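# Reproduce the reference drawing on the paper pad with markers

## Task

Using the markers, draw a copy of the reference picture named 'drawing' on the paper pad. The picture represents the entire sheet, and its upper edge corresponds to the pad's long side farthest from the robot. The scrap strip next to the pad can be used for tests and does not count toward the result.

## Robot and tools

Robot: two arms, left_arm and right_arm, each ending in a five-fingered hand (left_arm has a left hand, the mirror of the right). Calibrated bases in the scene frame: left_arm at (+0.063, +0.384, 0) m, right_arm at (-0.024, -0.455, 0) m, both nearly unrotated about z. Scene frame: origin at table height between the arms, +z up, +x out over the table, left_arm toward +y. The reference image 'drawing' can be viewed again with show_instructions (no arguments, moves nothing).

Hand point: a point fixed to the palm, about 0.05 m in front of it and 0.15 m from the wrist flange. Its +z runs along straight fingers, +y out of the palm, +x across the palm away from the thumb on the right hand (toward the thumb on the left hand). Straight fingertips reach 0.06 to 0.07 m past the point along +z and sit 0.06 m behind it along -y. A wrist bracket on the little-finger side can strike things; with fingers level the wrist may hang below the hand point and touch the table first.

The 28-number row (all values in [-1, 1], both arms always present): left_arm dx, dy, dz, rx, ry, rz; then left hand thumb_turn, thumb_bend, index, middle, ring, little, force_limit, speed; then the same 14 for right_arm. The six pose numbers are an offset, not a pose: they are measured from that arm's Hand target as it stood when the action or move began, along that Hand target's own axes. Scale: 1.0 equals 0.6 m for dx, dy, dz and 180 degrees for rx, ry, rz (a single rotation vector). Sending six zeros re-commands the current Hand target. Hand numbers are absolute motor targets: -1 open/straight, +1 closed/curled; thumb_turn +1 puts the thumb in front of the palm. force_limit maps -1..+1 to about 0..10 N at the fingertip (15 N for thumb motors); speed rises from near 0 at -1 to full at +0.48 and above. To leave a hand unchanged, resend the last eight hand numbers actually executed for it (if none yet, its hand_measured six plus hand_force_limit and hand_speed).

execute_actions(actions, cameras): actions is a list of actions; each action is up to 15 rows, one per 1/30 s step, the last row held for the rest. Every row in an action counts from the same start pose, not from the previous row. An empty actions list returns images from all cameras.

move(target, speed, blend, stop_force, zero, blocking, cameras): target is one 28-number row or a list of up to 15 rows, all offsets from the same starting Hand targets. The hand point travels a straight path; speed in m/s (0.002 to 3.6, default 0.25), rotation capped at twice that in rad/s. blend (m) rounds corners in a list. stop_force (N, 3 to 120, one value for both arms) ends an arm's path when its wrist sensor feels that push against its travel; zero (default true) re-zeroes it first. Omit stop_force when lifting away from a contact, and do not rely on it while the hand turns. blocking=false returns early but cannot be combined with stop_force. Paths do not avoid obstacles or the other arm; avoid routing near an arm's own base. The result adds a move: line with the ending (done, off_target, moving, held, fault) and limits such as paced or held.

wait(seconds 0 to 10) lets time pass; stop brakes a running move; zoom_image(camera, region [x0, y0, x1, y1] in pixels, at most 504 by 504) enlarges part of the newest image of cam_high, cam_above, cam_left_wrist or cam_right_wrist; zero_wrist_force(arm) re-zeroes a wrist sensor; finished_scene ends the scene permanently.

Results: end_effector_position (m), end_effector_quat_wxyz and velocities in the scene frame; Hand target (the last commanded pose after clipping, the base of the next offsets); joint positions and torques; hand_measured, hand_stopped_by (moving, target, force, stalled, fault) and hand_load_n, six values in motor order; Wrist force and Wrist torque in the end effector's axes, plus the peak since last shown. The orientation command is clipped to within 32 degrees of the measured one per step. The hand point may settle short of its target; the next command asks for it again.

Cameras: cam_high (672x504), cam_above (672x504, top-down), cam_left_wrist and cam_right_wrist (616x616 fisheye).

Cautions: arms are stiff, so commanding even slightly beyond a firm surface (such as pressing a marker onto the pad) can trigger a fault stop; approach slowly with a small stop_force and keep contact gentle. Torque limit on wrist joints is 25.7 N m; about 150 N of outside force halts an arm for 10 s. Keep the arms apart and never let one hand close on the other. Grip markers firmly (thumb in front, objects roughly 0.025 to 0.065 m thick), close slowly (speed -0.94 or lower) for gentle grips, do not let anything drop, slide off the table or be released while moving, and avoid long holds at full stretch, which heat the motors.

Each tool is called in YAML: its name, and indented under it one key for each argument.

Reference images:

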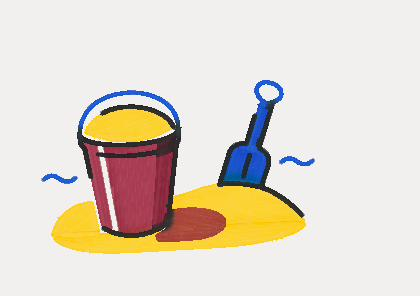

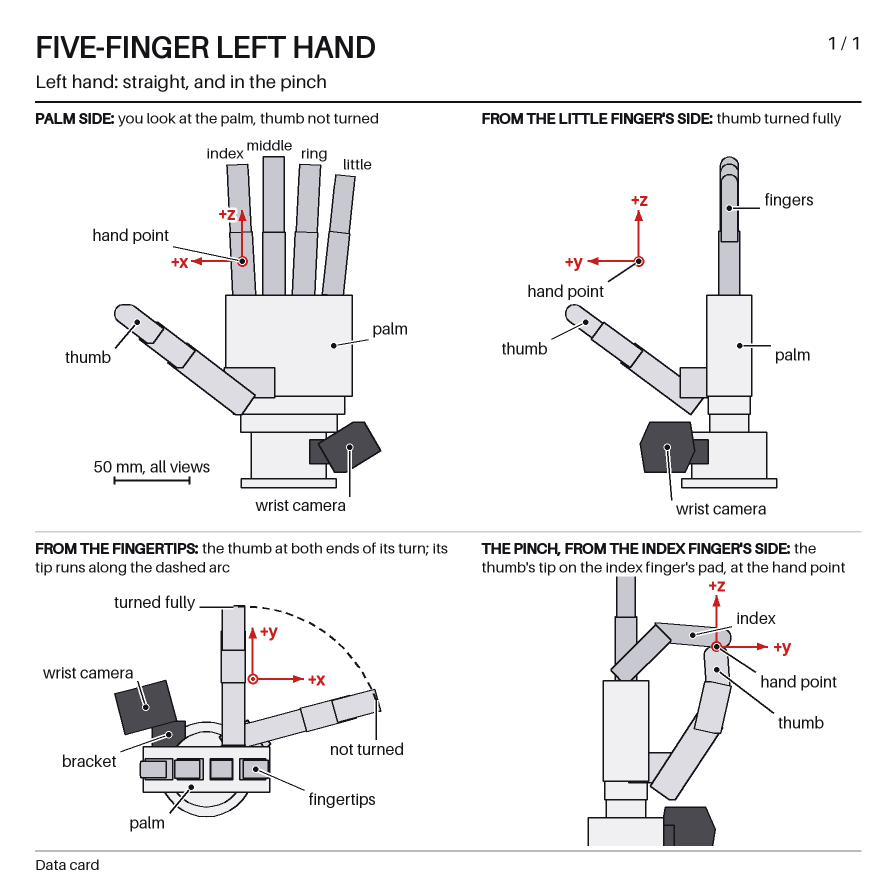

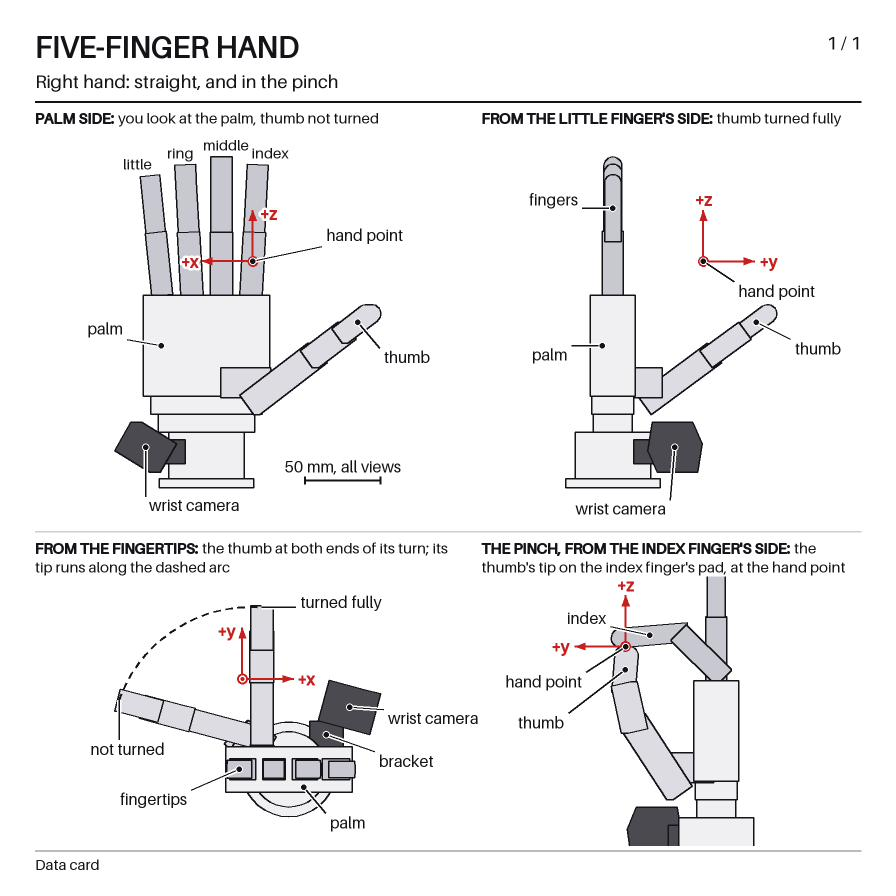

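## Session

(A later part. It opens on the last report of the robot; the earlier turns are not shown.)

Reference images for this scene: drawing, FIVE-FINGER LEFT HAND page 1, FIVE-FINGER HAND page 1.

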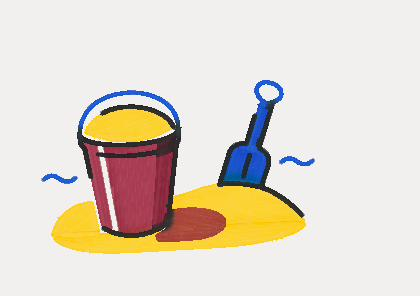

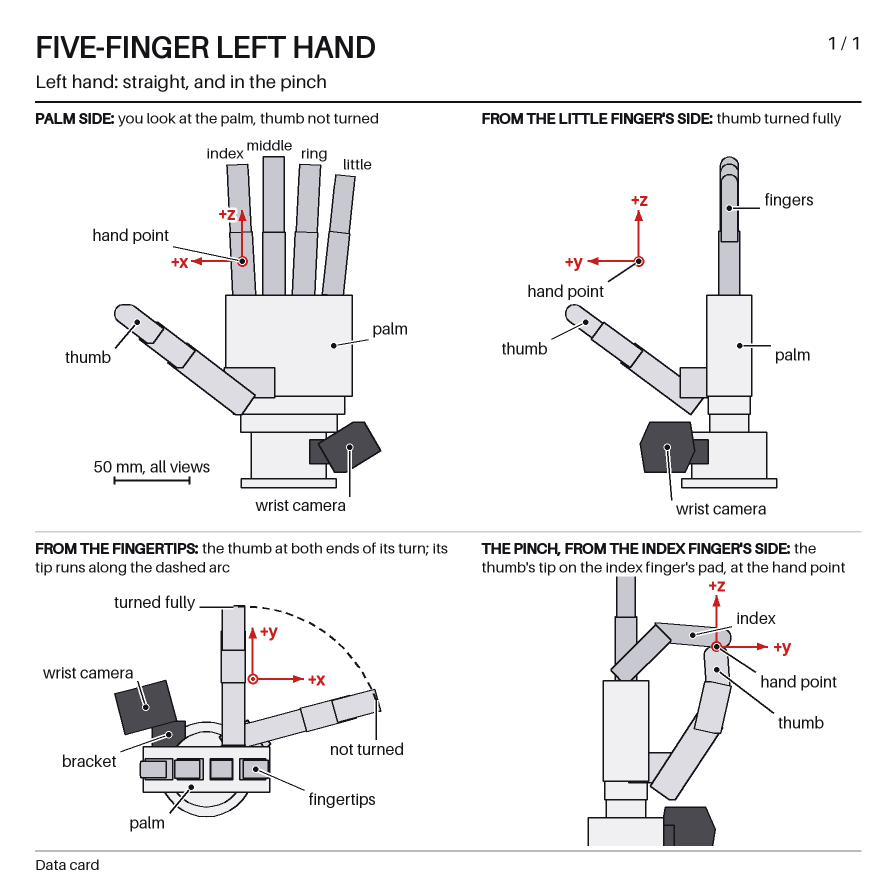

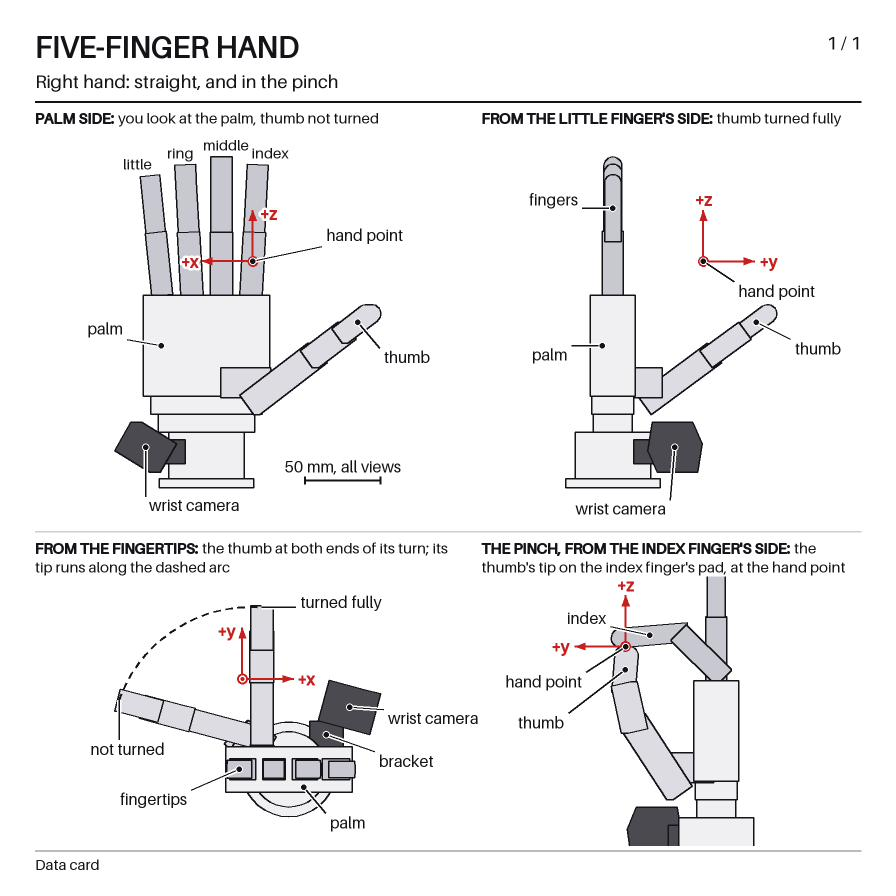

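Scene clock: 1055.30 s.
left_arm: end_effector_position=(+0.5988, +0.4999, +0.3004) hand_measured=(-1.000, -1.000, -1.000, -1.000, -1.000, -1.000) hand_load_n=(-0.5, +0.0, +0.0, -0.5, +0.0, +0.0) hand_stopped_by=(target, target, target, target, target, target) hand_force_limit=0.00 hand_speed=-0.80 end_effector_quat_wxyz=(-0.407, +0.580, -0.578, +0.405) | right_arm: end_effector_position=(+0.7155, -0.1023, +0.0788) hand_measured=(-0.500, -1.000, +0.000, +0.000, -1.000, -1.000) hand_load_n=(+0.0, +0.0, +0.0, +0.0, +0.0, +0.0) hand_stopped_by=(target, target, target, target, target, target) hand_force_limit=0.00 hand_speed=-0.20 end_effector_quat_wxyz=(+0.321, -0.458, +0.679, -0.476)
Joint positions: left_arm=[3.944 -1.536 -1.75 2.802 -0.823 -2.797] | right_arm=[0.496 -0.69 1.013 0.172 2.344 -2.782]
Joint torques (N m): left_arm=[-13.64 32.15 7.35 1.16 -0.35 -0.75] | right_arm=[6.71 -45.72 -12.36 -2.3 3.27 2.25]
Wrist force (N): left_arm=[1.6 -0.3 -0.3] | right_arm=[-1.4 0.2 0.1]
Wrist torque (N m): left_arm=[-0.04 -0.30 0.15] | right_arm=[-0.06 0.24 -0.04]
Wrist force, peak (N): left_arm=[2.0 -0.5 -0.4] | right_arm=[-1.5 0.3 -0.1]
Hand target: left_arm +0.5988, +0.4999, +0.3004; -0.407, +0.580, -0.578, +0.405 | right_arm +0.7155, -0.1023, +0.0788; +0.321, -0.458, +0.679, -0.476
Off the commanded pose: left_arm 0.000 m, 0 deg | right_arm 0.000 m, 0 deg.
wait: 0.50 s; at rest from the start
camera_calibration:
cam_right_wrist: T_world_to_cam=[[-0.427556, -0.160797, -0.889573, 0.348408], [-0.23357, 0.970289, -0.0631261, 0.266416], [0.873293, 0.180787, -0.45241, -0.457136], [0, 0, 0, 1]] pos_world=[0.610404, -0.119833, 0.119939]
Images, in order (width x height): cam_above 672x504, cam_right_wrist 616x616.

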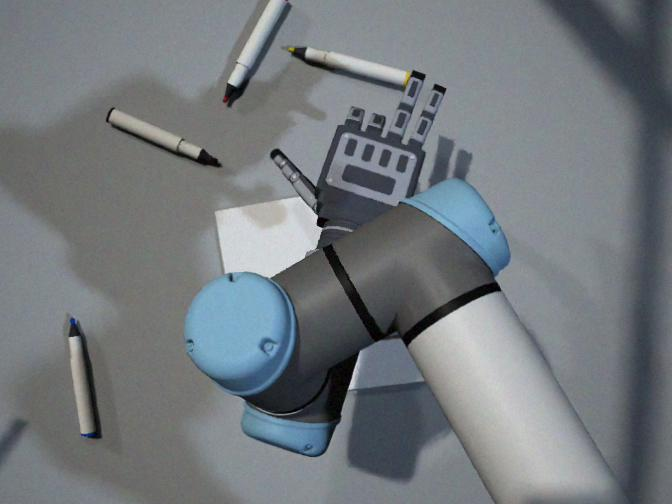

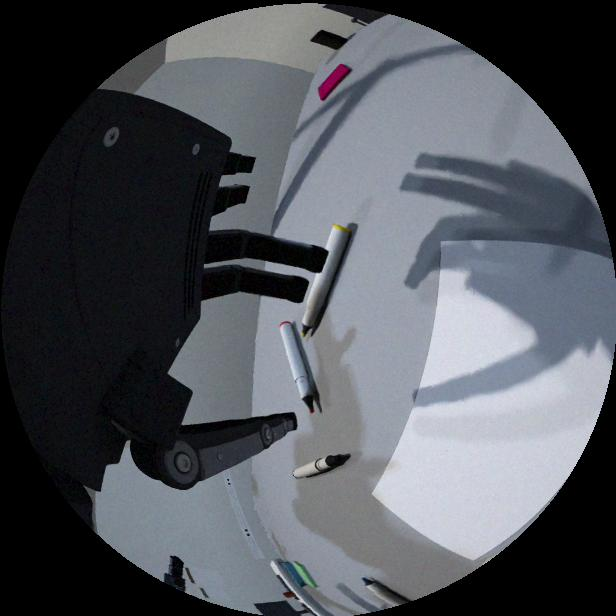

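move:
  target:
    - [0, 0, 0, 0, 0, 0, -1, -1, -1, -1, -1, -1, 0, -0.8, -0.0372, -0.0398, 0.1292, 0.0666, -0.0178, -0.0044, 1, -0.12, -0.35, -0.35, -1, -1, 0, -0.4]
  speed: 0.15
  cameras: ["cam_above", "cam_right_wrist"]

zoom_image:
  camera: "cam_above"
  region: [220, 0, 460, 180]

zoom_image:
  camera: "cam_right_wrist"
  region: [190, 160, 390, 360]

Scene clock: 1126.50 s.
left_arm: end_effector_position=(+0.5988, +0.4999, +0.3004) hand_measured=(-1.000, -1.000, -1.000, -1.000, -1.000, -1.000) hand_load_n=(-0.5, +0.0, +0.0, -0.5, +0.0, +0.0) hand_stopped_by=(target, target, target, target, target, target) hand_force_limit=0.00 hand_speed=-0.80 end_effector_quat_wxyz=(-0.407, +0.580, -0.578, +0.405) | right_arm: end_effector_position=(+0.7990, -0.1120, +0.0748) hand_measured=(+1.000, -0.120, -0.350, -0.350, -1.000, -1.000) hand_load_n=(+0.0, +0.0, +0.0, +0.0, +0.0, +0.0) hand_stopped_by=(target, target, target, target, target, target) hand_force_limit=0.00 hand_speed=-0.40 end_effector_quat_wxyz=(+0.382, -0.440, +0.613, -0.534)
Joint positions: left_arm=[3.944 -1.536 -1.75 2.802 -0.823 -2.797] | right_arm=[0.442 -0.624 1 -0.192 2.287 -3.021]
Joint torques (N m): left_arm=[-12.43 32.02 6.56 1.03 -0.38 -0.79] | right_arm=[9.45 -67.12 -12.63 -3.29 2.96 -2.05]
Wrist force (N): left_arm=[1.4 0.0 -0.3] | right_arm=[-1.6 0.4 0.3]
Wrist torque (N m): left_arm=[-0.01 -0.27 0.12] | right_arm=[-0.06 0.27 -0.14]
Wrist force, peak (N): left_arm=[2.0 -0.3 -0.3] | right_arm=[-1.2 0.6 1.2]
Hand target: left_arm +0.5988, +0.4999, +0.3004; -0.407, +0.580, -0.578, +0.405 | right_arm +0.7990, -0.1120, +0.0748; +0.382, -0.440, +0.613, -0.534
Off the commanded pose: left_arm 0.000 m, 0 deg | right_arm 0.000 m, 0 deg.
move: done
camera_calibration:
cam_right_wrist: T_world_to_cam=[[-0.235614, -0.246803, -0.939986, 0.219782], [-0.264782, 0.946928, -0.182257, 0.326248], [0.935081, 0.205949, -0.288459, -0.588865], [0, 0, 0, 1]] pos_world=[0.688805, -0.133415, 0.0961894]
Images, in order (width x height): cam_above 672x504, cam_right_wrist 616x616.

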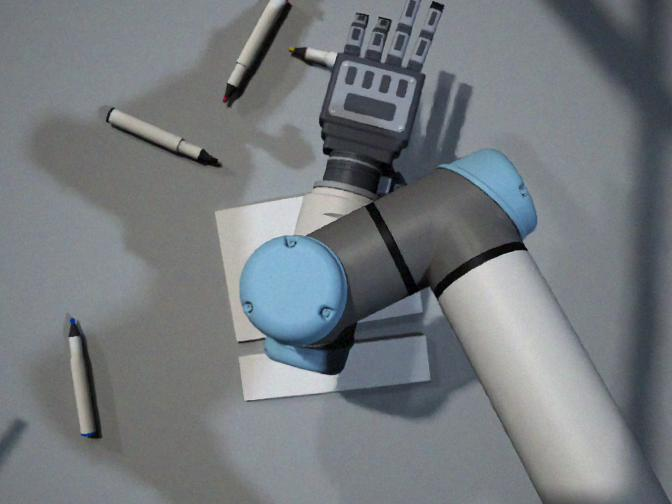

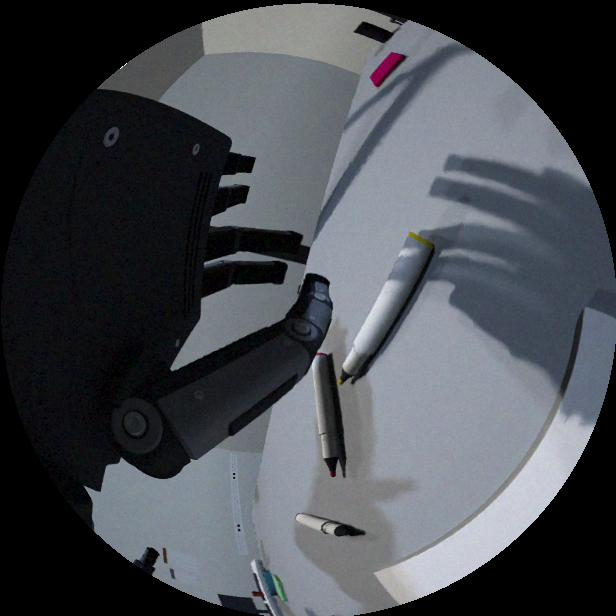

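Scaled by 2.100.

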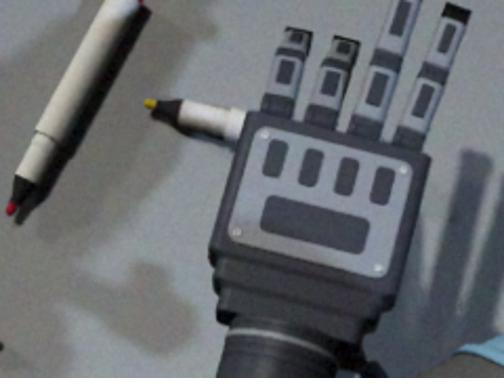

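Scaled by 2.520 from the camera's 616x616 image, which has a finer 880x880 frame.

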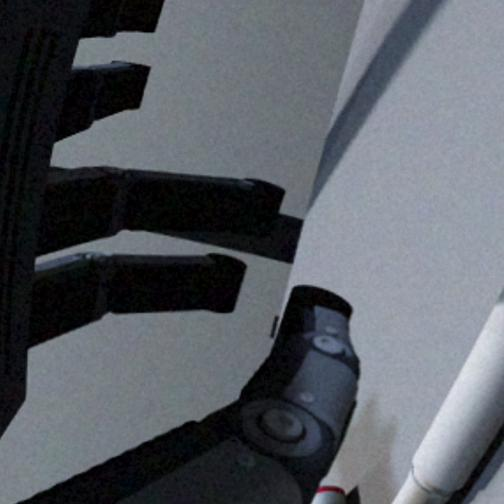

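move:
  target:
    - [0, 0, 0, 0, 0, 0, -1, -1, -1, -1, -1, -1, 0, -0.8, 0, 0.0585, 0.0031, 0, 0, 0, 1, -0.12, -0.35, -0.35, -1, -1, 0, -0.4]
  speed: 0.1
  cameras: ["cam_right_wrist"]

move:
  target:
    - [0, 0, 0, 0, 0, 0, -1, -1, -1, -1, -1, -1, 0, -0.8, 0, 0.0363, 0.0051, 0, 0, 0, 1, -0.12, -0.35, -0.35, -1, -1, 0, -0.4]
  speed: 0.012
  stop_force: 3
  cameras: ["cam_above", "cam_right_wrist"]

Scene clock: 1181.60 s.
left_arm: end_effector_position=(+0.5988, +0.4999, +0.3004) hand_measured=(-1.000, -1.000, -1.000, -1.000, -1.000, -1.000) hand_load_n=(-0.5, +0.0, +0.0, +0.0, +0.0, +0.0) hand_stopped_by=(target, target, target, target, target, target) hand_force_limit=0.00 hand_speed=-0.80 end_effector_quat_wxyz=(-0.407, +0.580, -0.578, +0.405) | right_arm: end_effector_position=(+0.7961, -0.1110, +0.0397) hand_measured=(+1.000, -0.120, -0.350, -0.350, -1.000, -1.000) hand_load_n=(+0.0, +0.0, -0.5, +0.0, -0.5, +0.0) hand_stopped_by=(target, target, target, target, target, target) hand_force_limit=0.00 hand_speed=-0.40 end_effector_quat_wxyz=(+0.382, -0.440, +0.613, -0.534)
Joint positions: left_arm=[3.944 -1.536 -1.75 2.802 -0.823 -2.797] | right_arm=[0.445 -0.59 1.031 -0.256 2.29 -3.021]
Joint torques (N m): left_arm=[-12.45 31.39 6.99 1.07 -0.17 -0.55] | right_arm=[3.17 -66.43 -31.37 1.66 2.01 1.12]
Wrist force (N): left_arm=[1.4 -0.2 -0.2] | right_arm=[-1.3 0.3 0.2]
Wrist torque (N m): left_arm=[-0.03 -0.27 0.13] | right_arm=[-0.08 0.24 -0.14]
Wrist force, peak (N): left_arm=[2.0 -0.1 -0.4] | right_arm=[-1.1 1.4 0.0]
Hand target: left_arm +0.5988, +0.4999, +0.3004; -0.407, +0.580, -0.578, +0.405 | right_arm +0.7961, -0.1110, +0.0398; +0.382, -0.440, +0.613, -0.534
Off the commanded pose: left_arm 0.000 m, 0 deg | right_arm 0.000 m, 0 deg.
move: done
camera_calibration:
cam_right_wrist: T_world_to_cam=[[-0.235835, -0.246852, -0.939918, 0.186468], [-0.264752, 0.946935, -0.182266, 0.318212], [0.935034, 0.20586, -0.288675, -0.596429], [0, 0, 0, 1]] pos_world=[0.685904, -0.132515, 0.0610895]
Images, in order (width x height): cam_right_wrist 616x616.

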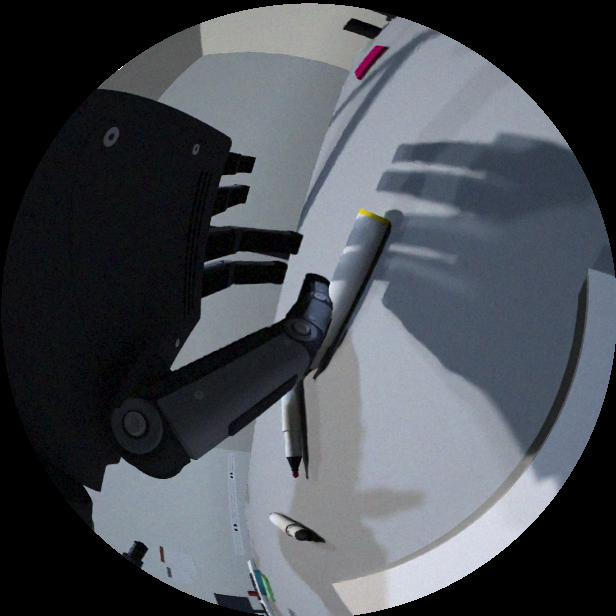

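Scene clock: 1184.63 s.
left_arm: end_effector_position=(+0.5988, +0.4999, +0.3004) hand_measured=(-1.000, -1.000, -1.000, -1.000, -1.000, -1.000) hand_load_n=(-0.5, +0.0, +0.0, +0.0, +0.0, +0.0) hand_stopped_by=(target, target, target, target, target, target) hand_force_limit=0.00 hand_speed=-0.80 end_effector_quat_wxyz=(-0.407, +0.580, -0.578, +0.405) | right_arm: end_effector_position=(+0.7962, -0.1111, +0.0178) hand_measured=(+1.000, -0.120, -0.350, -0.350, -1.000, -1.000) hand_load_n=(+0.0, +0.0, +0.0, +0.0, +0.0, +0.0) hand_stopped_by=(target, target, target, target, target, target) hand_force_limit=0.00 hand_speed=-0.40 end_effector_quat_wxyz=(+0.382, -0.440, +0.613, -0.534)
Joint positions: left_arm=[3.944 -1.536 -1.75 2.802 -0.823 -2.797] | right_arm=[0.445 -0.564 1.04 -0.291 2.29 -3.021]
Joint torques (N m): left_arm=[-13.3 32.33 6.68 1.32 -0.22 -0.75] | right_arm=[-6.49 -67.2 -21.84 1.35 -2.4 -2.29]
Wrist force (N): left_arm=[1.6 -0.2 -0.4] | right_arm=[-1.2 0.7 0.3]
Wrist torque (N m): left_arm=[-0.03 -0.31 0.15] | right_arm=[-0.01 0.22 -0.14]
Wrist force, peak (N): left_arm=[2.0 -0.1 -0.5] | right_arm=[-1.5 0.6 -0.2]
Hand target: left_arm +0.5988, +0.4999, +0.3004; -0.407, +0.580, -0.578, +0.405 | right_arm +0.7962, -0.1111, +0.0178; +0.382, -0.440, +0.613, -0.534
Off the commanded pose: left_arm 0.000 m, 0 deg | right_arm 0.000 m, 0 deg.
move: done
camera_calibration:
cam_right_wrist: T_world_to_cam=[[-0.235589, -0.246892, -0.939969, 0.165711], [-0.264804, 0.946905, -0.182345, 0.314377], [0.935081, 0.205949, -0.288459, -0.602854], [0, 0, 0, 1]] pos_world=[0.686005, -0.132615, 0.0391894]
Images, in order (width x height): cam_above 672x504, cam_right_wrist 616x616.

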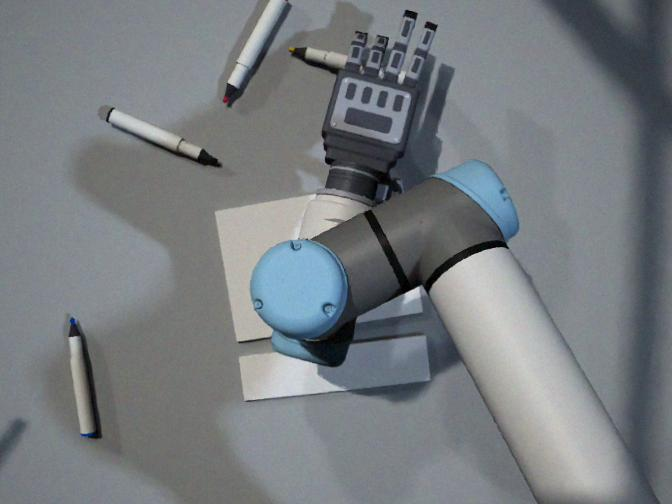

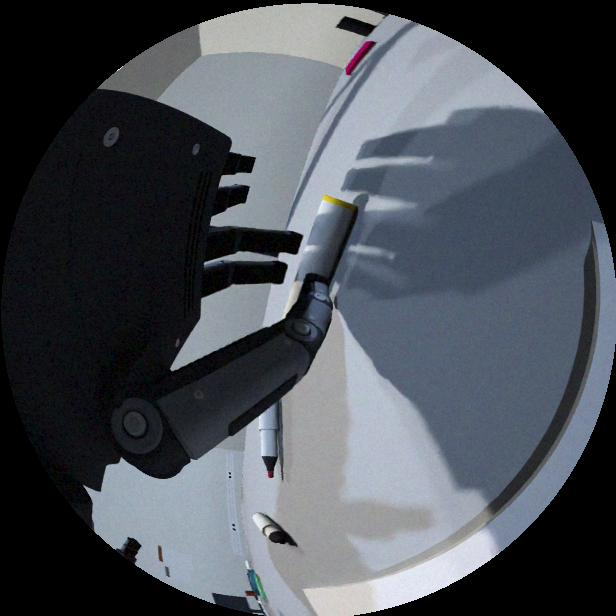

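move:
  target:
    - [0, 0, 0, 0, 0, 0, -1, -1, -1, -1, -1, -1, 0, -0.8, 0, 0, 0, 0, 0, 0, 1, -0.12, 0.3, 0.3, -1, -1, -0.4, -0.9]
  cameras: ["cam_right_wrist", "cam_above"]

zoom_image:
  camera: "cam_right_wrist"
  region: [190, 160, 390, 360]

Scene clock: 1203.83 s.
left_arm: end_effector_position=(+0.5988, +0.4999, +0.3004) hand_measured=(-1.000, -1.000, -1.000, -1.000, -1.000, -1.000) hand_load_n=(-0.5, +0.0, +0.0, +0.0, +0.0, +0.0) hand_stopped_by=(target, target, target, target, target, target) hand_force_limit=0.00 hand_speed=-0.80 end_effector_quat_wxyz=(-0.407, +0.580, -0.578, +0.405) | right_arm: end_effector_position=(+0.7962, -0.1111, +0.0179) hand_measured=(+1.000, -0.120, +0.002, -0.006, -1.000, -1.000) hand_load_n=(-1.0, +1.5, +4.5, +2.5, +0.0, +0.0) hand_stopped_by=(target, target, force, force, target, target) hand_force_limit=-0.40 hand_speed=-0.90 end_effector_quat_wxyz=(+0.382, -0.440, +0.613, -0.534)
Joint positions: left_arm=[3.944 -1.536 -1.75 2.802 -0.823 -2.797] | right_arm=[0.445 -0.564 1.04 -0.291 2.29 -3.021]
Joint torques (N m): left_arm=[-11.94 31.63 7.51 1.06 -0.21 -0.62] | right_arm=[-6.35 -62.61 -22.63 1.39 -2.46 -2.07]
Wrist force (N): left_arm=[1.6 -0.1 -0.6] | right_arm=[-1.5 -2.0 -0.2]
Wrist torque (N m): left_arm=[-0.01 -0.30 0.14] | right_arm=[0.00 0.26 -0.15]
Wrist force, peak (N): left_arm=[2.0 -0.4 -0.3] | right_arm=[-1.6 -2.2 0.5]
Hand target: left_arm +0.5988, +0.4999, +0.3004; -0.407, +0.580, -0.578, +0.405 | right_arm +0.7962, -0.1111, +0.0178; +0.382, -0.440, +0.613, -0.534
Off the commanded pose: left_arm 0.000 m, 0 deg | right_arm 0.000 m, 0 deg.
move: done
camera_calibration:
cam_right_wrist: T_world_to_cam=[[-0.235589, -0.246892, -0.939969, 0.165711], [-0.264804, 0.946905, -0.182345, 0.314377], [0.935081, 0.205949, -0.288459, -0.602854], [0, 0, 0, 1]] pos_world=[0.686005, -0.132615, 0.0391894]
Images, in order (width x height): cam_above 672x504, cam_right_wrist 616x616.

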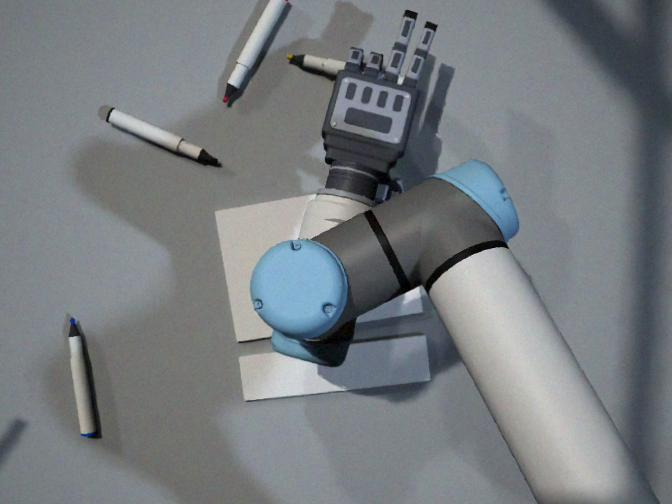

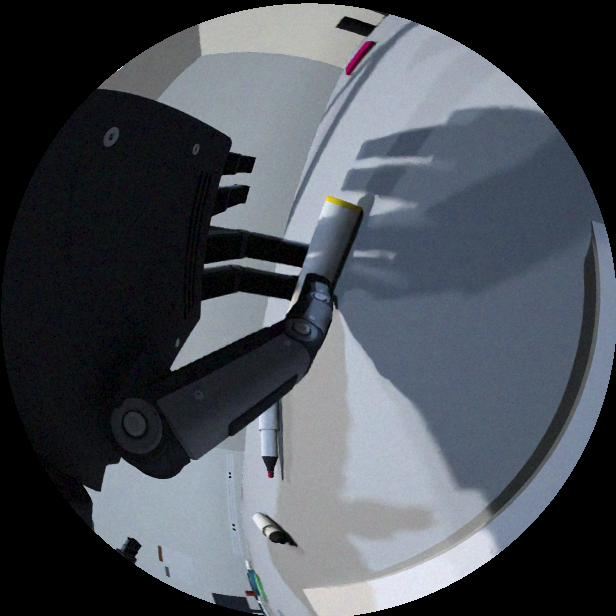

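Scaled by 2.520 from the camera's 616x616 image, which has a finer 880x880 frame.

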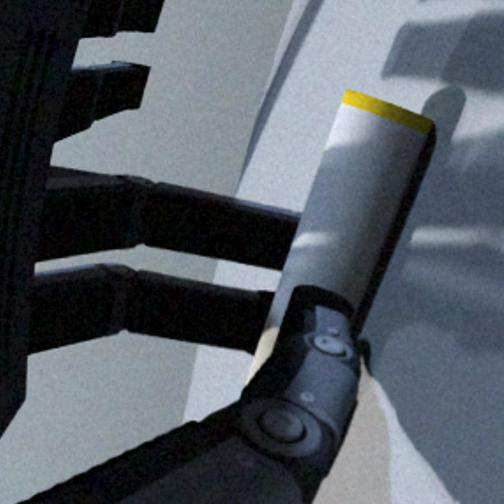

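move:
  target:
    - [0, 0, 0, 0, 0, 0, -1, -1, -1, -1, -1, -1, 0, -0.8, 0, 0, 0, 0, 0, 0, 1, -0.12, 0.31, 0.31, -1, -1, 0.3, -0.94]
  cameras: ["cam_right_wrist"]

zoom_image:
  camera: "cam_right_wrist"
  region: [190, 160, 390, 360]

Scene clock: 1215.17 s.
left_arm: end_effector_position=(+0.5988, +0.4999, +0.3004) hand_measured=(-1.000, -1.000, -1.000, -1.000, -1.000, -1.000) hand_load_n=(-0.5, +0.0, +0.0, +0.0, +0.0, +0.0) hand_stopped_by=(target, target, target, target, target, target) hand_force_limit=0.00 hand_speed=-0.80 end_effector_quat_wxyz=(-0.407, +0.580, -0.578, +0.405) | right_arm: end_effector_position=(+0.7962, -0.1111, +0.0178) hand_measured=(+1.000, -0.120, +0.006, +0.002, -1.000, -1.000) hand_load_n=(-0.5, +2.5, +5.5, +7.5, +0.0, +0.0) hand_stopped_by=(target, target, force, force, target, target) hand_force_limit=0.30 hand_speed=-0.94 end_effector_quat_wxyz=(+0.382, -0.440, +0.613, -0.534)
Joint positions: left_arm=[3.944 -1.536 -1.75 2.802 -0.823 -2.797] | right_arm=[0.445 -0.564 1.04 -0.291 2.29 -3.021]
Joint torques (N m): left_arm=[-13.06 31.9 7.47 1.13 0 -0.54] | right_arm=[-3.16 -48.22 -23.38 1.34 -2.37 -1.87]
Wrist force (N): left_arm=[1.6 0.1 -0.1] | right_arm=[-2.0 -5.3 1.7]
Wrist torque (N m): left_arm=[0.00 -0.29 0.13] | right_arm=[0.03 0.23 -0.21]
Wrist force, peak (N): left_arm=[2.0 -0.1 -0.6] | right_arm=[-2.1 -5.6 2.1]
Hand target: left_arm +0.5988, +0.4999, +0.3004; -0.407, +0.580, -0.578, +0.405 | right_arm +0.7962, -0.1111, +0.0178; +0.382, -0.440, +0.613, -0.534
Off the commanded pose: left_arm 0.000 m, 0 deg | right_arm 0.000 m, 0 deg.
move: done
camera_calibration:
cam_right_wrist: T_world_to_cam=[[-0.235589, -0.246892, -0.939969, 0.165711], [-0.264804, 0.946905, -0.182345, 0.314377], [0.935081, 0.205949, -0.288459, -0.602854], [0, 0, 0, 1]] pos_world=[0.686005, -0.132615, 0.0391894]
Images, in order (width x height): cam_right_wrist 616x616.

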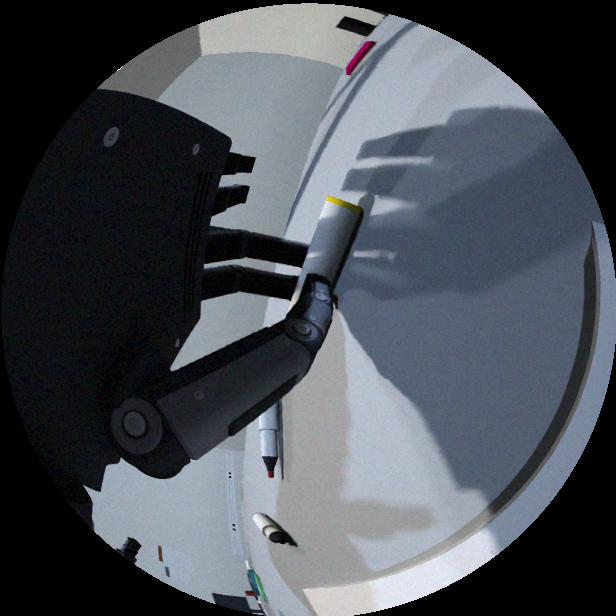

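Scaled by 2.520 from the camera's 616x616 image, which has a finer 880x880 frame.

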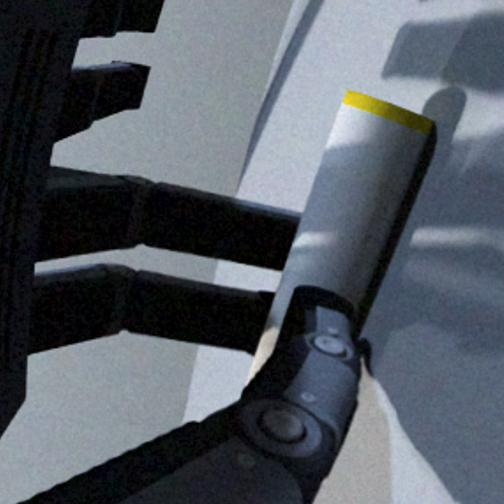

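move:
  target:
    - [0, 0, 0, 0, 0, 0, -1, -1, -1, -1, -1, -1, 0, -0.8, 0, 0, 0, 0, 0, 0, 1, -0.12, -0.1, -0.1, -1, -1, 0.3, -0.94]

move:
  target:
    - [0, 0, 0, 0, 0, 0, -1, -1, -1, -1, -1, -1, 0, -0.8, 0, 0.0083, 0.0012, 0, 0, 0, 1, -0.12, -0.1, -0.1, -1, -1, 0.3, -0.94]
  speed: 0.004
  stop_force: 3
  cameras: ["cam_right_wrist"]

Scene clock: 1237.33 s.
left_arm: end_effector_position=(+0.5988, +0.4999, +0.3004) hand_measured=(-1.000, -1.000, -1.000, -1.000, -1.000, -1.000) hand_load_n=(+0.0, +0.0, +0.0, +0.0, +0.0, +0.0) hand_stopped_by=(target, target, target, target, target, target) hand_force_limit=0.00 hand_speed=-0.80 end_effector_quat_wxyz=(-0.407, +0.580, -0.578, +0.405) | right_arm: end_effector_position=(+0.7962, -0.1111, +0.0178) hand_measured=(+1.000, -0.120, -0.100, -0.100, -1.000, -1.000) hand_load_n=(+0.0, +0.0, +0.0, +0.0, +0.0, +0.0) hand_stopped_by=(target, target, target, target, target, target) hand_force_limit=0.30 hand_speed=-0.94 end_effector_quat_wxyz=(+0.382, -0.440, +0.613, -0.534)
Joint positions: left_arm=[3.944 -1.536 -1.75 2.802 -0.823 -2.797] | right_arm=[0.445 -0.564 1.04 -0.291 2.29 -3.021]
Joint torques (N m): left_arm=[-12.27 31.37 7.28 1.2 -0.01 -0.55] | right_arm=[0.16 -49.98 -22.79 1.41 -2.3 -1.68]
Wrist force (N): left_arm=[1.5 -0.2 -0.2] | right_arm=[-1.0 0.8 0.2]
Wrist torque (N m): left_arm=[-0.04 -0.28 0.14] | right_arm=[0.01 0.17 -0.12]
Wrist force, peak (N): left_arm=[1.9 -0.1 -0.4] | right_arm=[-1.8 -5.7 2.1]
Hand target: left_arm +0.5988, +0.4999, +0.3004; -0.407, +0.580, -0.578, +0.405 | right_arm +0.7962, -0.1111, +0.0178; +0.382, -0.440, +0.613, -0.534
Off the commanded pose: left_arm 0.000 m, 0 deg | right_arm 0.000 m, 0 deg.
move: done

Scene clock: 1239.17 s.
left_arm: end_effector_position=(+0.5988, +0.4999, +0.3004) hand_measured=(-1.000, -1.000, -1.000, -1.000, -1.000, -1.000) hand_load_n=(+0.0, +0.0, +0.0, +0.0, +0.0, +0.0) hand_stopped_by=(target, target, target, target, target, target) hand_force_limit=0.00 hand_speed=-0.80 end_effector_quat_wxyz=(-0.407, +0.580, -0.578, +0.405) | right_arm: end_effector_position=(+0.7962, -0.1111, +0.0128) hand_measured=(+1.000, -0.120, -0.100, -0.100, -1.000, -1.000) hand_load_n=(+0.0, +0.0, +0.0, +0.0, +0.0, +0.0) hand_stopped_by=(target, target, target, target, target, target) hand_force_limit=0.30 hand_speed=-0.94 end_effector_quat_wxyz=(+0.382, -0.440, +0.613, -0.534)
Joint positions: left_arm=[3.944 -1.536 -1.75 2.802 -0.823 -2.797] | right_arm=[0.445 -0.557 1.041 -0.299 2.29 -3.021]
Joint torques (N m): left_arm=[-12.22 30.75 7.5 0.9 0.12 -0.67] | right_arm=[-7.31 -58.51 -13.52 -0.92 -2.45 -2.02]
Wrist force (N): left_arm=[1.5 -0.3 -0.4] | right_arm=[-1.4 0.9 0.0]
Wrist torque (N m): left_arm=[-0.03 -0.30 0.15] | right_arm=[0.04 0.24 -0.14]
Wrist force, peak (N): left_arm=[2.0 -0.5 -0.4] | right_arm=[-1.6 1.0 0.4]
Hand target: left_arm +0.5988, +0.4999, +0.3004; -0.407, +0.580, -0.578, +0.405 | right_arm +0.7962, -0.1111, +0.0128; +0.382, -0.440, +0.613, -0.534
Off the commanded pose: left_arm 0.000 m, 0 deg | right_arm 0.000 m, 0 deg.
move: done
camera_calibration:
cam_right_wrist: T_world_to_cam=[[-0.235589, -0.246892, -0.939969, 0.160917], [-0.264804, 0.946905, -0.182345, 0.313447], [0.935081, 0.205949, -0.288459, -0.604325], [0, 0, 0, 1]] pos_world=[0.686005, -0.132615, 0.0340894]
Images, in order (width x height): cam_right_wrist 616x616.

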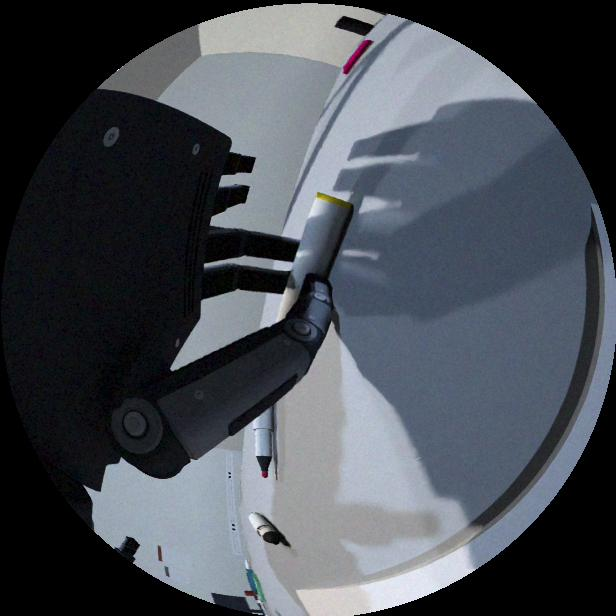

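move:
  target:
    - [0, 0, 0, 0, 0, 0, -1, -1, -1, -1, -1, -1, 0, -0.8, 0, 0.0083, 0.0012, 0, 0, 0, 1, -0.12, -0.1, -0.1, -1, -1, 0.3, -0.94]
  speed: 0.004
  stop_force: 3
  cameras: ["cam_right_wrist"]

zoom_image:
  camera: "cam_right_wrist"
  region: [190, 160, 390, 360]

Scene clock: 1249.40 s.
left_arm: end_effector_position=(+0.5988, +0.4999, +0.3004) hand_measured=(-1.000, -1.000, -1.000, -1.000, -1.000, -1.000) hand_load_n=(+0.0, +0.0, +0.0, +0.0, +0.0, +0.0) hand_stopped_by=(target, target, target, target, target, target) hand_force_limit=0.00 hand_speed=-0.80 end_effector_quat_wxyz=(-0.407, +0.580, -0.578, +0.405) | right_arm: end_effector_position=(+0.7962, -0.1111, +0.0124) hand_measured=(+1.000, -0.120, -0.100, -0.100, -1.000, -1.000) hand_load_n=(+0.0, +0.0, +0.0, -0.5, +0.0, +0.0) hand_stopped_by=(target, target, target, target, target, target) hand_force_limit=0.30 hand_speed=-0.94 end_effector_quat_wxyz=(+0.382, -0.440, +0.613, -0.534)
Joint positions: left_arm=[3.944 -1.536 -1.75 2.802 -0.823 -2.797] | right_arm=[0.445 -0.557 1.041 -0.3 2.29 -3.021]
Joint torques (N m): left_arm=[-11.91 31.51 7.8 1.11 0.01 -0.45] | right_arm=[-6.95 -64.82 -21.23 1.85 -2.63 -2.29]
Wrist force (N): left_arm=[1.6 0.0 -0.3] | right_arm=[-0.2 -2.7 -1.8]
Wrist torque (N m): left_arm=[0.00 -0.31 0.14] | right_arm=[0.07 0.33 -0.23]
Wrist force, peak (N): left_arm=[1.9 -0.1 -0.4] | right_arm=[0.4 -5.0 -2.7]
Hand target: left_arm +0.5988, +0.4999, +0.3004; -0.407, +0.580, -0.578, +0.405 | right_arm +0.7962, -0.1111, +0.0125; +0.382, -0.440, +0.613, -0.534 (not the last commanded pose)
Off the commanded pose: left_arm 0.000 m, 0 deg | right_arm 0.005 m, 0 deg.
move: contact (right_arm)
camera_calibration:
cam_right_wrist: T_world_to_cam=[[-0.235526, -0.246784, -0.940013, 0.160631], [-0.264765, 0.946932, -0.182262, 0.313392], [0.935108, 0.205955, -0.288367, -0.604527], [0, 0, 0, 1]] pos_world=[0.686106, -0.132615, 0.0337893]
Images, in order (width x height): cam_right_wrist 616x616.

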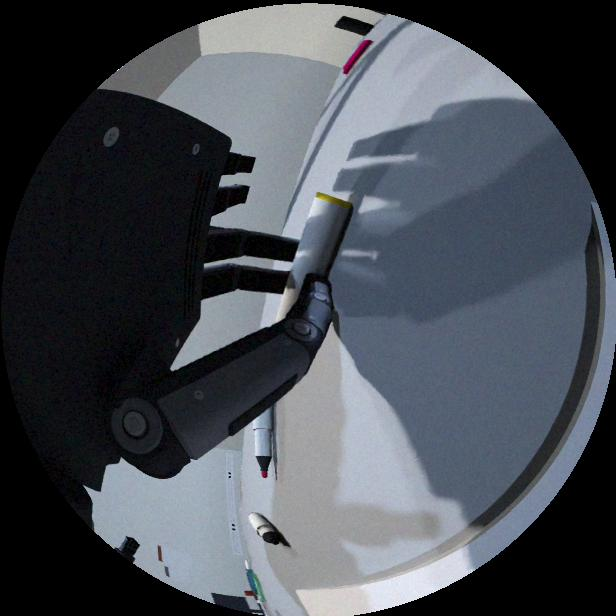

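Scaled by 2.520 from the camera's 616x616 image, which has a finer 880x880 frame.

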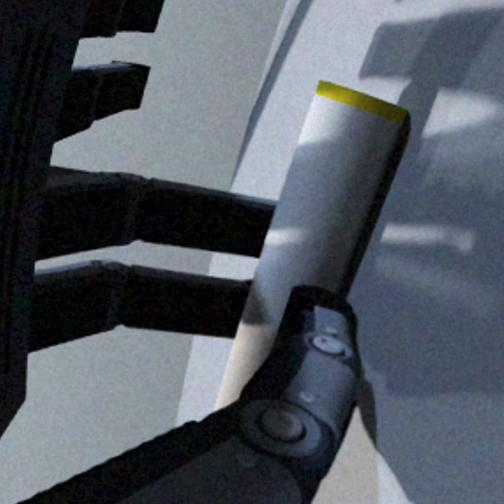

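move:
  target:
    - [0, 0, 0, 0, 0, 0, -1, -1, -1, -1, -1, -1, 0, -0.8, 0, -0.0027, -0.0004, 0, 0, 0, 1, -0.12, -0.1, -0.1, -1, -1, 0.3, -0.94]
  speed: 0.01

move:
  target:
    - [0, 0, 0, 0, 0, 0, -1, -1, -1, -1, -1, -1, 0, -0.8, 0, 0, 0, 0, 0, 0, 1, -0.12, 0.35, 0.35, -1, -1, 0.0, -0.92]
  cameras: ["cam_right_wrist"]

zoom_image:
  camera: "cam_right_wrist"
  region: [190, 160, 390, 360]

Scene clock: 1262.53 s.
left_arm: end_effector_position=(+0.5988, +0.4999, +0.3004) hand_measured=(-1.000, -1.000, -1.000, -1.000, -1.000, -1.000) hand_load_n=(-0.5, +0.0, +0.0, +0.0, +0.0, +0.0) hand_stopped_by=(target, target, target, target, target, target) hand_force_limit=0.00 hand_speed=-0.80 end_effector_quat_wxyz=(-0.407, +0.580, -0.578, +0.405) | right_arm: end_effector_position=(+0.7962, -0.1111, +0.0141) hand_measured=(+1.000, -0.120, -0.100, -0.100, -1.000, -1.000) hand_load_n=(+0.0, +0.5, +0.0, +0.0, +0.0, +0.0) hand_stopped_by=(target, target, target, target, target, target) hand_force_limit=0.30 hand_speed=-0.94 end_effector_quat_wxyz=(+0.382, -0.440, +0.613, -0.534)
Joint positions: left_arm=[3.944 -1.536 -1.75 2.802 -0.823 -2.797] | right_arm=[0.445 -0.559 1.041 -0.297 2.29 -3.021]
Joint torques (N m): left_arm=[-11.58 31.08 7.8 0.94 0.2 -0.59] | right_arm=[-4.67 -63.93 -30.73 1.31 -1.85 -2.23]
Wrist force (N): left_arm=[1.8 -0.2 -0.6] | right_arm=[-1.3 0.5 0.0]
Wrist torque (N m): left_arm=[-0.01 -0.34 0.16] | right_arm=[-0.01 0.23 -0.15]
Wrist force, peak (N): left_arm=[2.1 -0.3 -0.5] | right_arm=[0.1 -3.1 -1.9]
Hand target: left_arm +0.5988, +0.4999, +0.3004; -0.407, +0.580, -0.578, +0.405 | right_arm +0.7962, -0.1111, +0.0141; +0.382, -0.440, +0.613, -0.534
Off the commanded pose: left_arm 0.000 m, 0 deg | right_arm 0.000 m, 0 deg.
move: done

Scene clock: 1263.23 s.
left_arm: end_effector_position=(+0.5988, +0.4999, +0.3004) hand_measured=(-1.000, -1.000, -1.000, -1.000, -1.000, -1.000) hand_load_n=(-0.5, +0.0, +0.0, +0.0, +0.0, +0.0) hand_stopped_by=(target, target, target, target, target, target) hand_force_limit=0.00 hand_speed=-0.80 end_effector_quat_wxyz=(-0.407, +0.580, -0.578, +0.405) | right_arm: end_effector_position=(+0.7962, -0.1111, +0.0142) hand_measured=(+1.000, -0.120, -0.006, -0.028, -1.000, -1.000) hand_load_n=(-1.5, +1.5, +7.0, +3.5, +0.0, +0.0) hand_stopped_by=(target, target, force, force, target, target) hand_force_limit=0.00 hand_speed=-0.92 end_effector_quat_wxyz=(+0.382, -0.440, +0.613, -0.534)
Joint positions: left_arm=[3.944 -1.536 -1.75 2.802 -0.823 -2.797] | right_arm=[0.445 -0.559 1.041 -0.297 2.29 -3.021]
Joint torques (N m): left_arm=[-12.08 30.82 7.86 1.06 0.1 -0.56] | right_arm=[-1.22 -55.81 -20.95 -1.4 -1.1 -1.9]
Wrist force (N): left_arm=[1.4 -0.2 -0.4] | right_arm=[-1.3 -7.0 1.6]
Wrist torque (N m): left_arm=[-0.03 -0.28 0.13] | right_arm=[0.09 0.26 -0.23]
Wrist force, peak (N): left_arm=[1.9 -0.5 -0.2] | right_arm=[-1.3 -7.3 2.0]
Hand target: left_arm +0.5988, +0.4999, +0.3004; -0.407, +0.580, -0.578, +0.405 | right_arm +0.7962, -0.1111, +0.0141; +0.382, -0.440, +0.613, -0.534
Off the commanded pose: left_arm 0.000 m, 0 deg | right_arm 0.000 m, 0 deg.
move: done
camera_calibration:
cam_right_wrist: T_world_to_cam=[[-0.235439, -0.246765, -0.94004, 0.162197], [-0.264747, 0.946936, -0.182267, 0.313596], [0.935135, 0.205961, -0.288276, -0.604079], [0, 0, 0, 1]] pos_world=[0.686106, -0.132515, 0.0354893]
Images, in order (width x height): cam_right_wrist 616x616.

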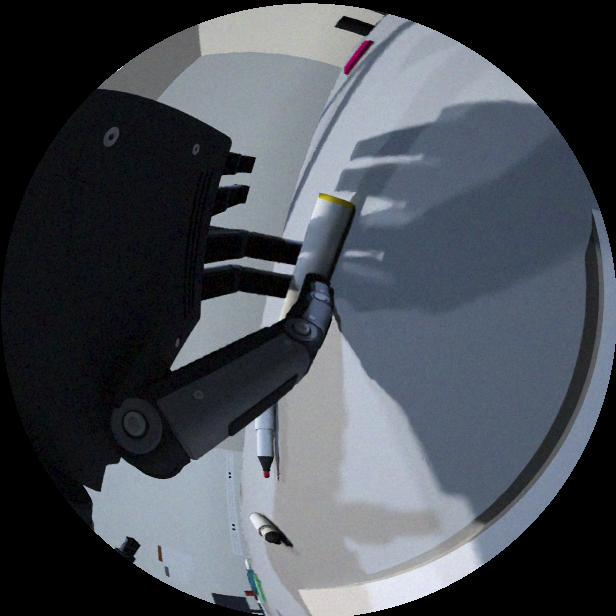

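Scaled by 2.520 from the camera's 616x616 image, which has a finer 880x880 frame.

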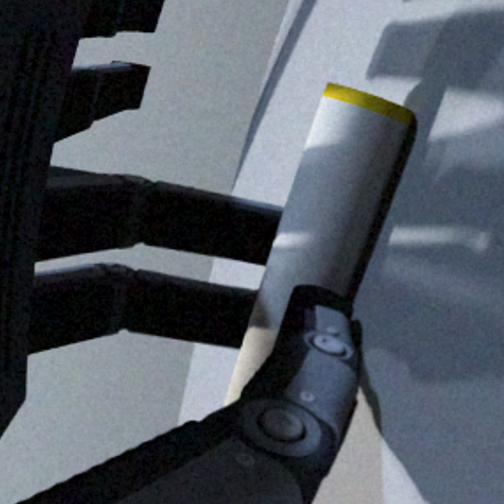

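move:
  target:
    - [0, 0, 0, 0, 0, 0, -1, -1, -1, -1, -1, -1, 0, -0.8, 0, -0.0132, -0.0019, 0, 0, 0, 1, -0.12, 0.35, 0.35, -1, -1, 0.0, -0.92]
  speed: 0.02
  cameras: ["cam_right_wrist"]

zoom_image:
  camera: "cam_right_wrist"
  region: [190, 160, 390, 360]

Scene clock: 1273.30 s.
left_arm: end_effector_position=(+0.5988, +0.4999, +0.3004) hand_measured=(-1.000, -1.000, -1.000, -1.000, -1.000, -1.000) hand_load_n=(-0.5, +0.0, +0.0, +0.0, +0.0, +0.0) hand_stopped_by=(target, target, target, target, target, target) hand_force_limit=0.00 hand_speed=-0.80 end_effector_quat_wxyz=(-0.407, +0.580, -0.578, +0.405) | right_arm: end_effector_position=(+0.7962, -0.1110, +0.0223) hand_measured=(+1.000, -0.120, -0.006, -0.028, -1.000, -1.000) hand_load_n=(-2.0, +3.0, +5.5, +1.0, +0.0, +0.0) hand_stopped_by=(target, target, force, force, target, target) hand_force_limit=0.00 hand_speed=-0.92 end_effector_quat_wxyz=(+0.382, -0.440, +0.613, -0.534)
Joint positions: left_arm=[3.944 -1.536 -1.75 2.802 -0.823 -2.797] | right_arm=[0.445 -0.569 1.038 -0.285 2.29 -3.021]
Joint torques (N m): left_arm=[-10.7 32.27 7.97 1.07 0.18 -0.44] | right_arm=[9.33 -53.2 -28.45 -0.47 2.69 -0.76]
Wrist force (N): left_arm=[1.4 0.1 -0.2] | right_arm=[-1.1 0.7 0.2]
Wrist torque (N m): left_arm=[0.01 -0.28 0.13] | right_arm=[-0.03 0.20 -0.13]
Wrist force, peak (N): left_arm=[1.9 -0.5 -0.5] | right_arm=[-1.3 -7.2 1.7]
Hand target: left_arm +0.5988, +0.4999, +0.3004; -0.407, +0.580, -0.578, +0.405 | right_arm +0.7962, -0.1110, +0.0221; +0.382, -0.440, +0.613, -0.534
Off the commanded pose: left_arm 0.000 m, 0 deg | right_arm 0.000 m, 0 deg.
move: done
camera_calibration:
cam_right_wrist: T_world_to_cam=[[-0.235502, -0.246873, -0.939996, 0.169815], [-0.264787, 0.946909, -0.18235, 0.315074], [0.935108, 0.205955, -0.288367, -0.601628], [0, 0, 0, 1]] pos_world=[0.686006, -0.132515, 0.0435893]
Images, in order (width x height): cam_right_wrist 616x616.

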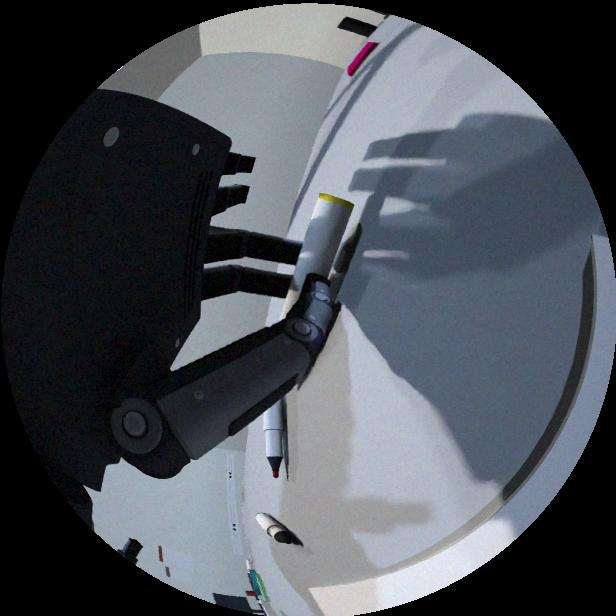

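Scaled by 2.520 from the camera's 616x616 image, which has a finer 880x880 frame.

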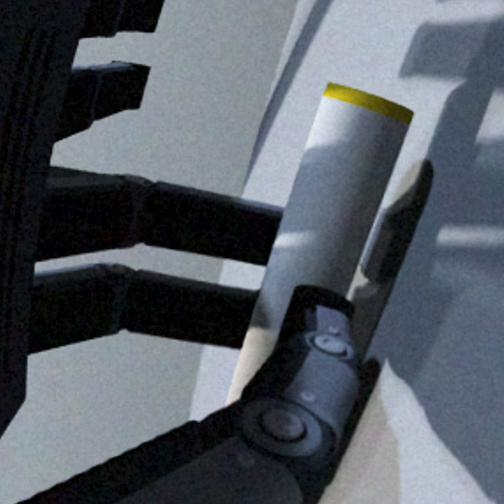

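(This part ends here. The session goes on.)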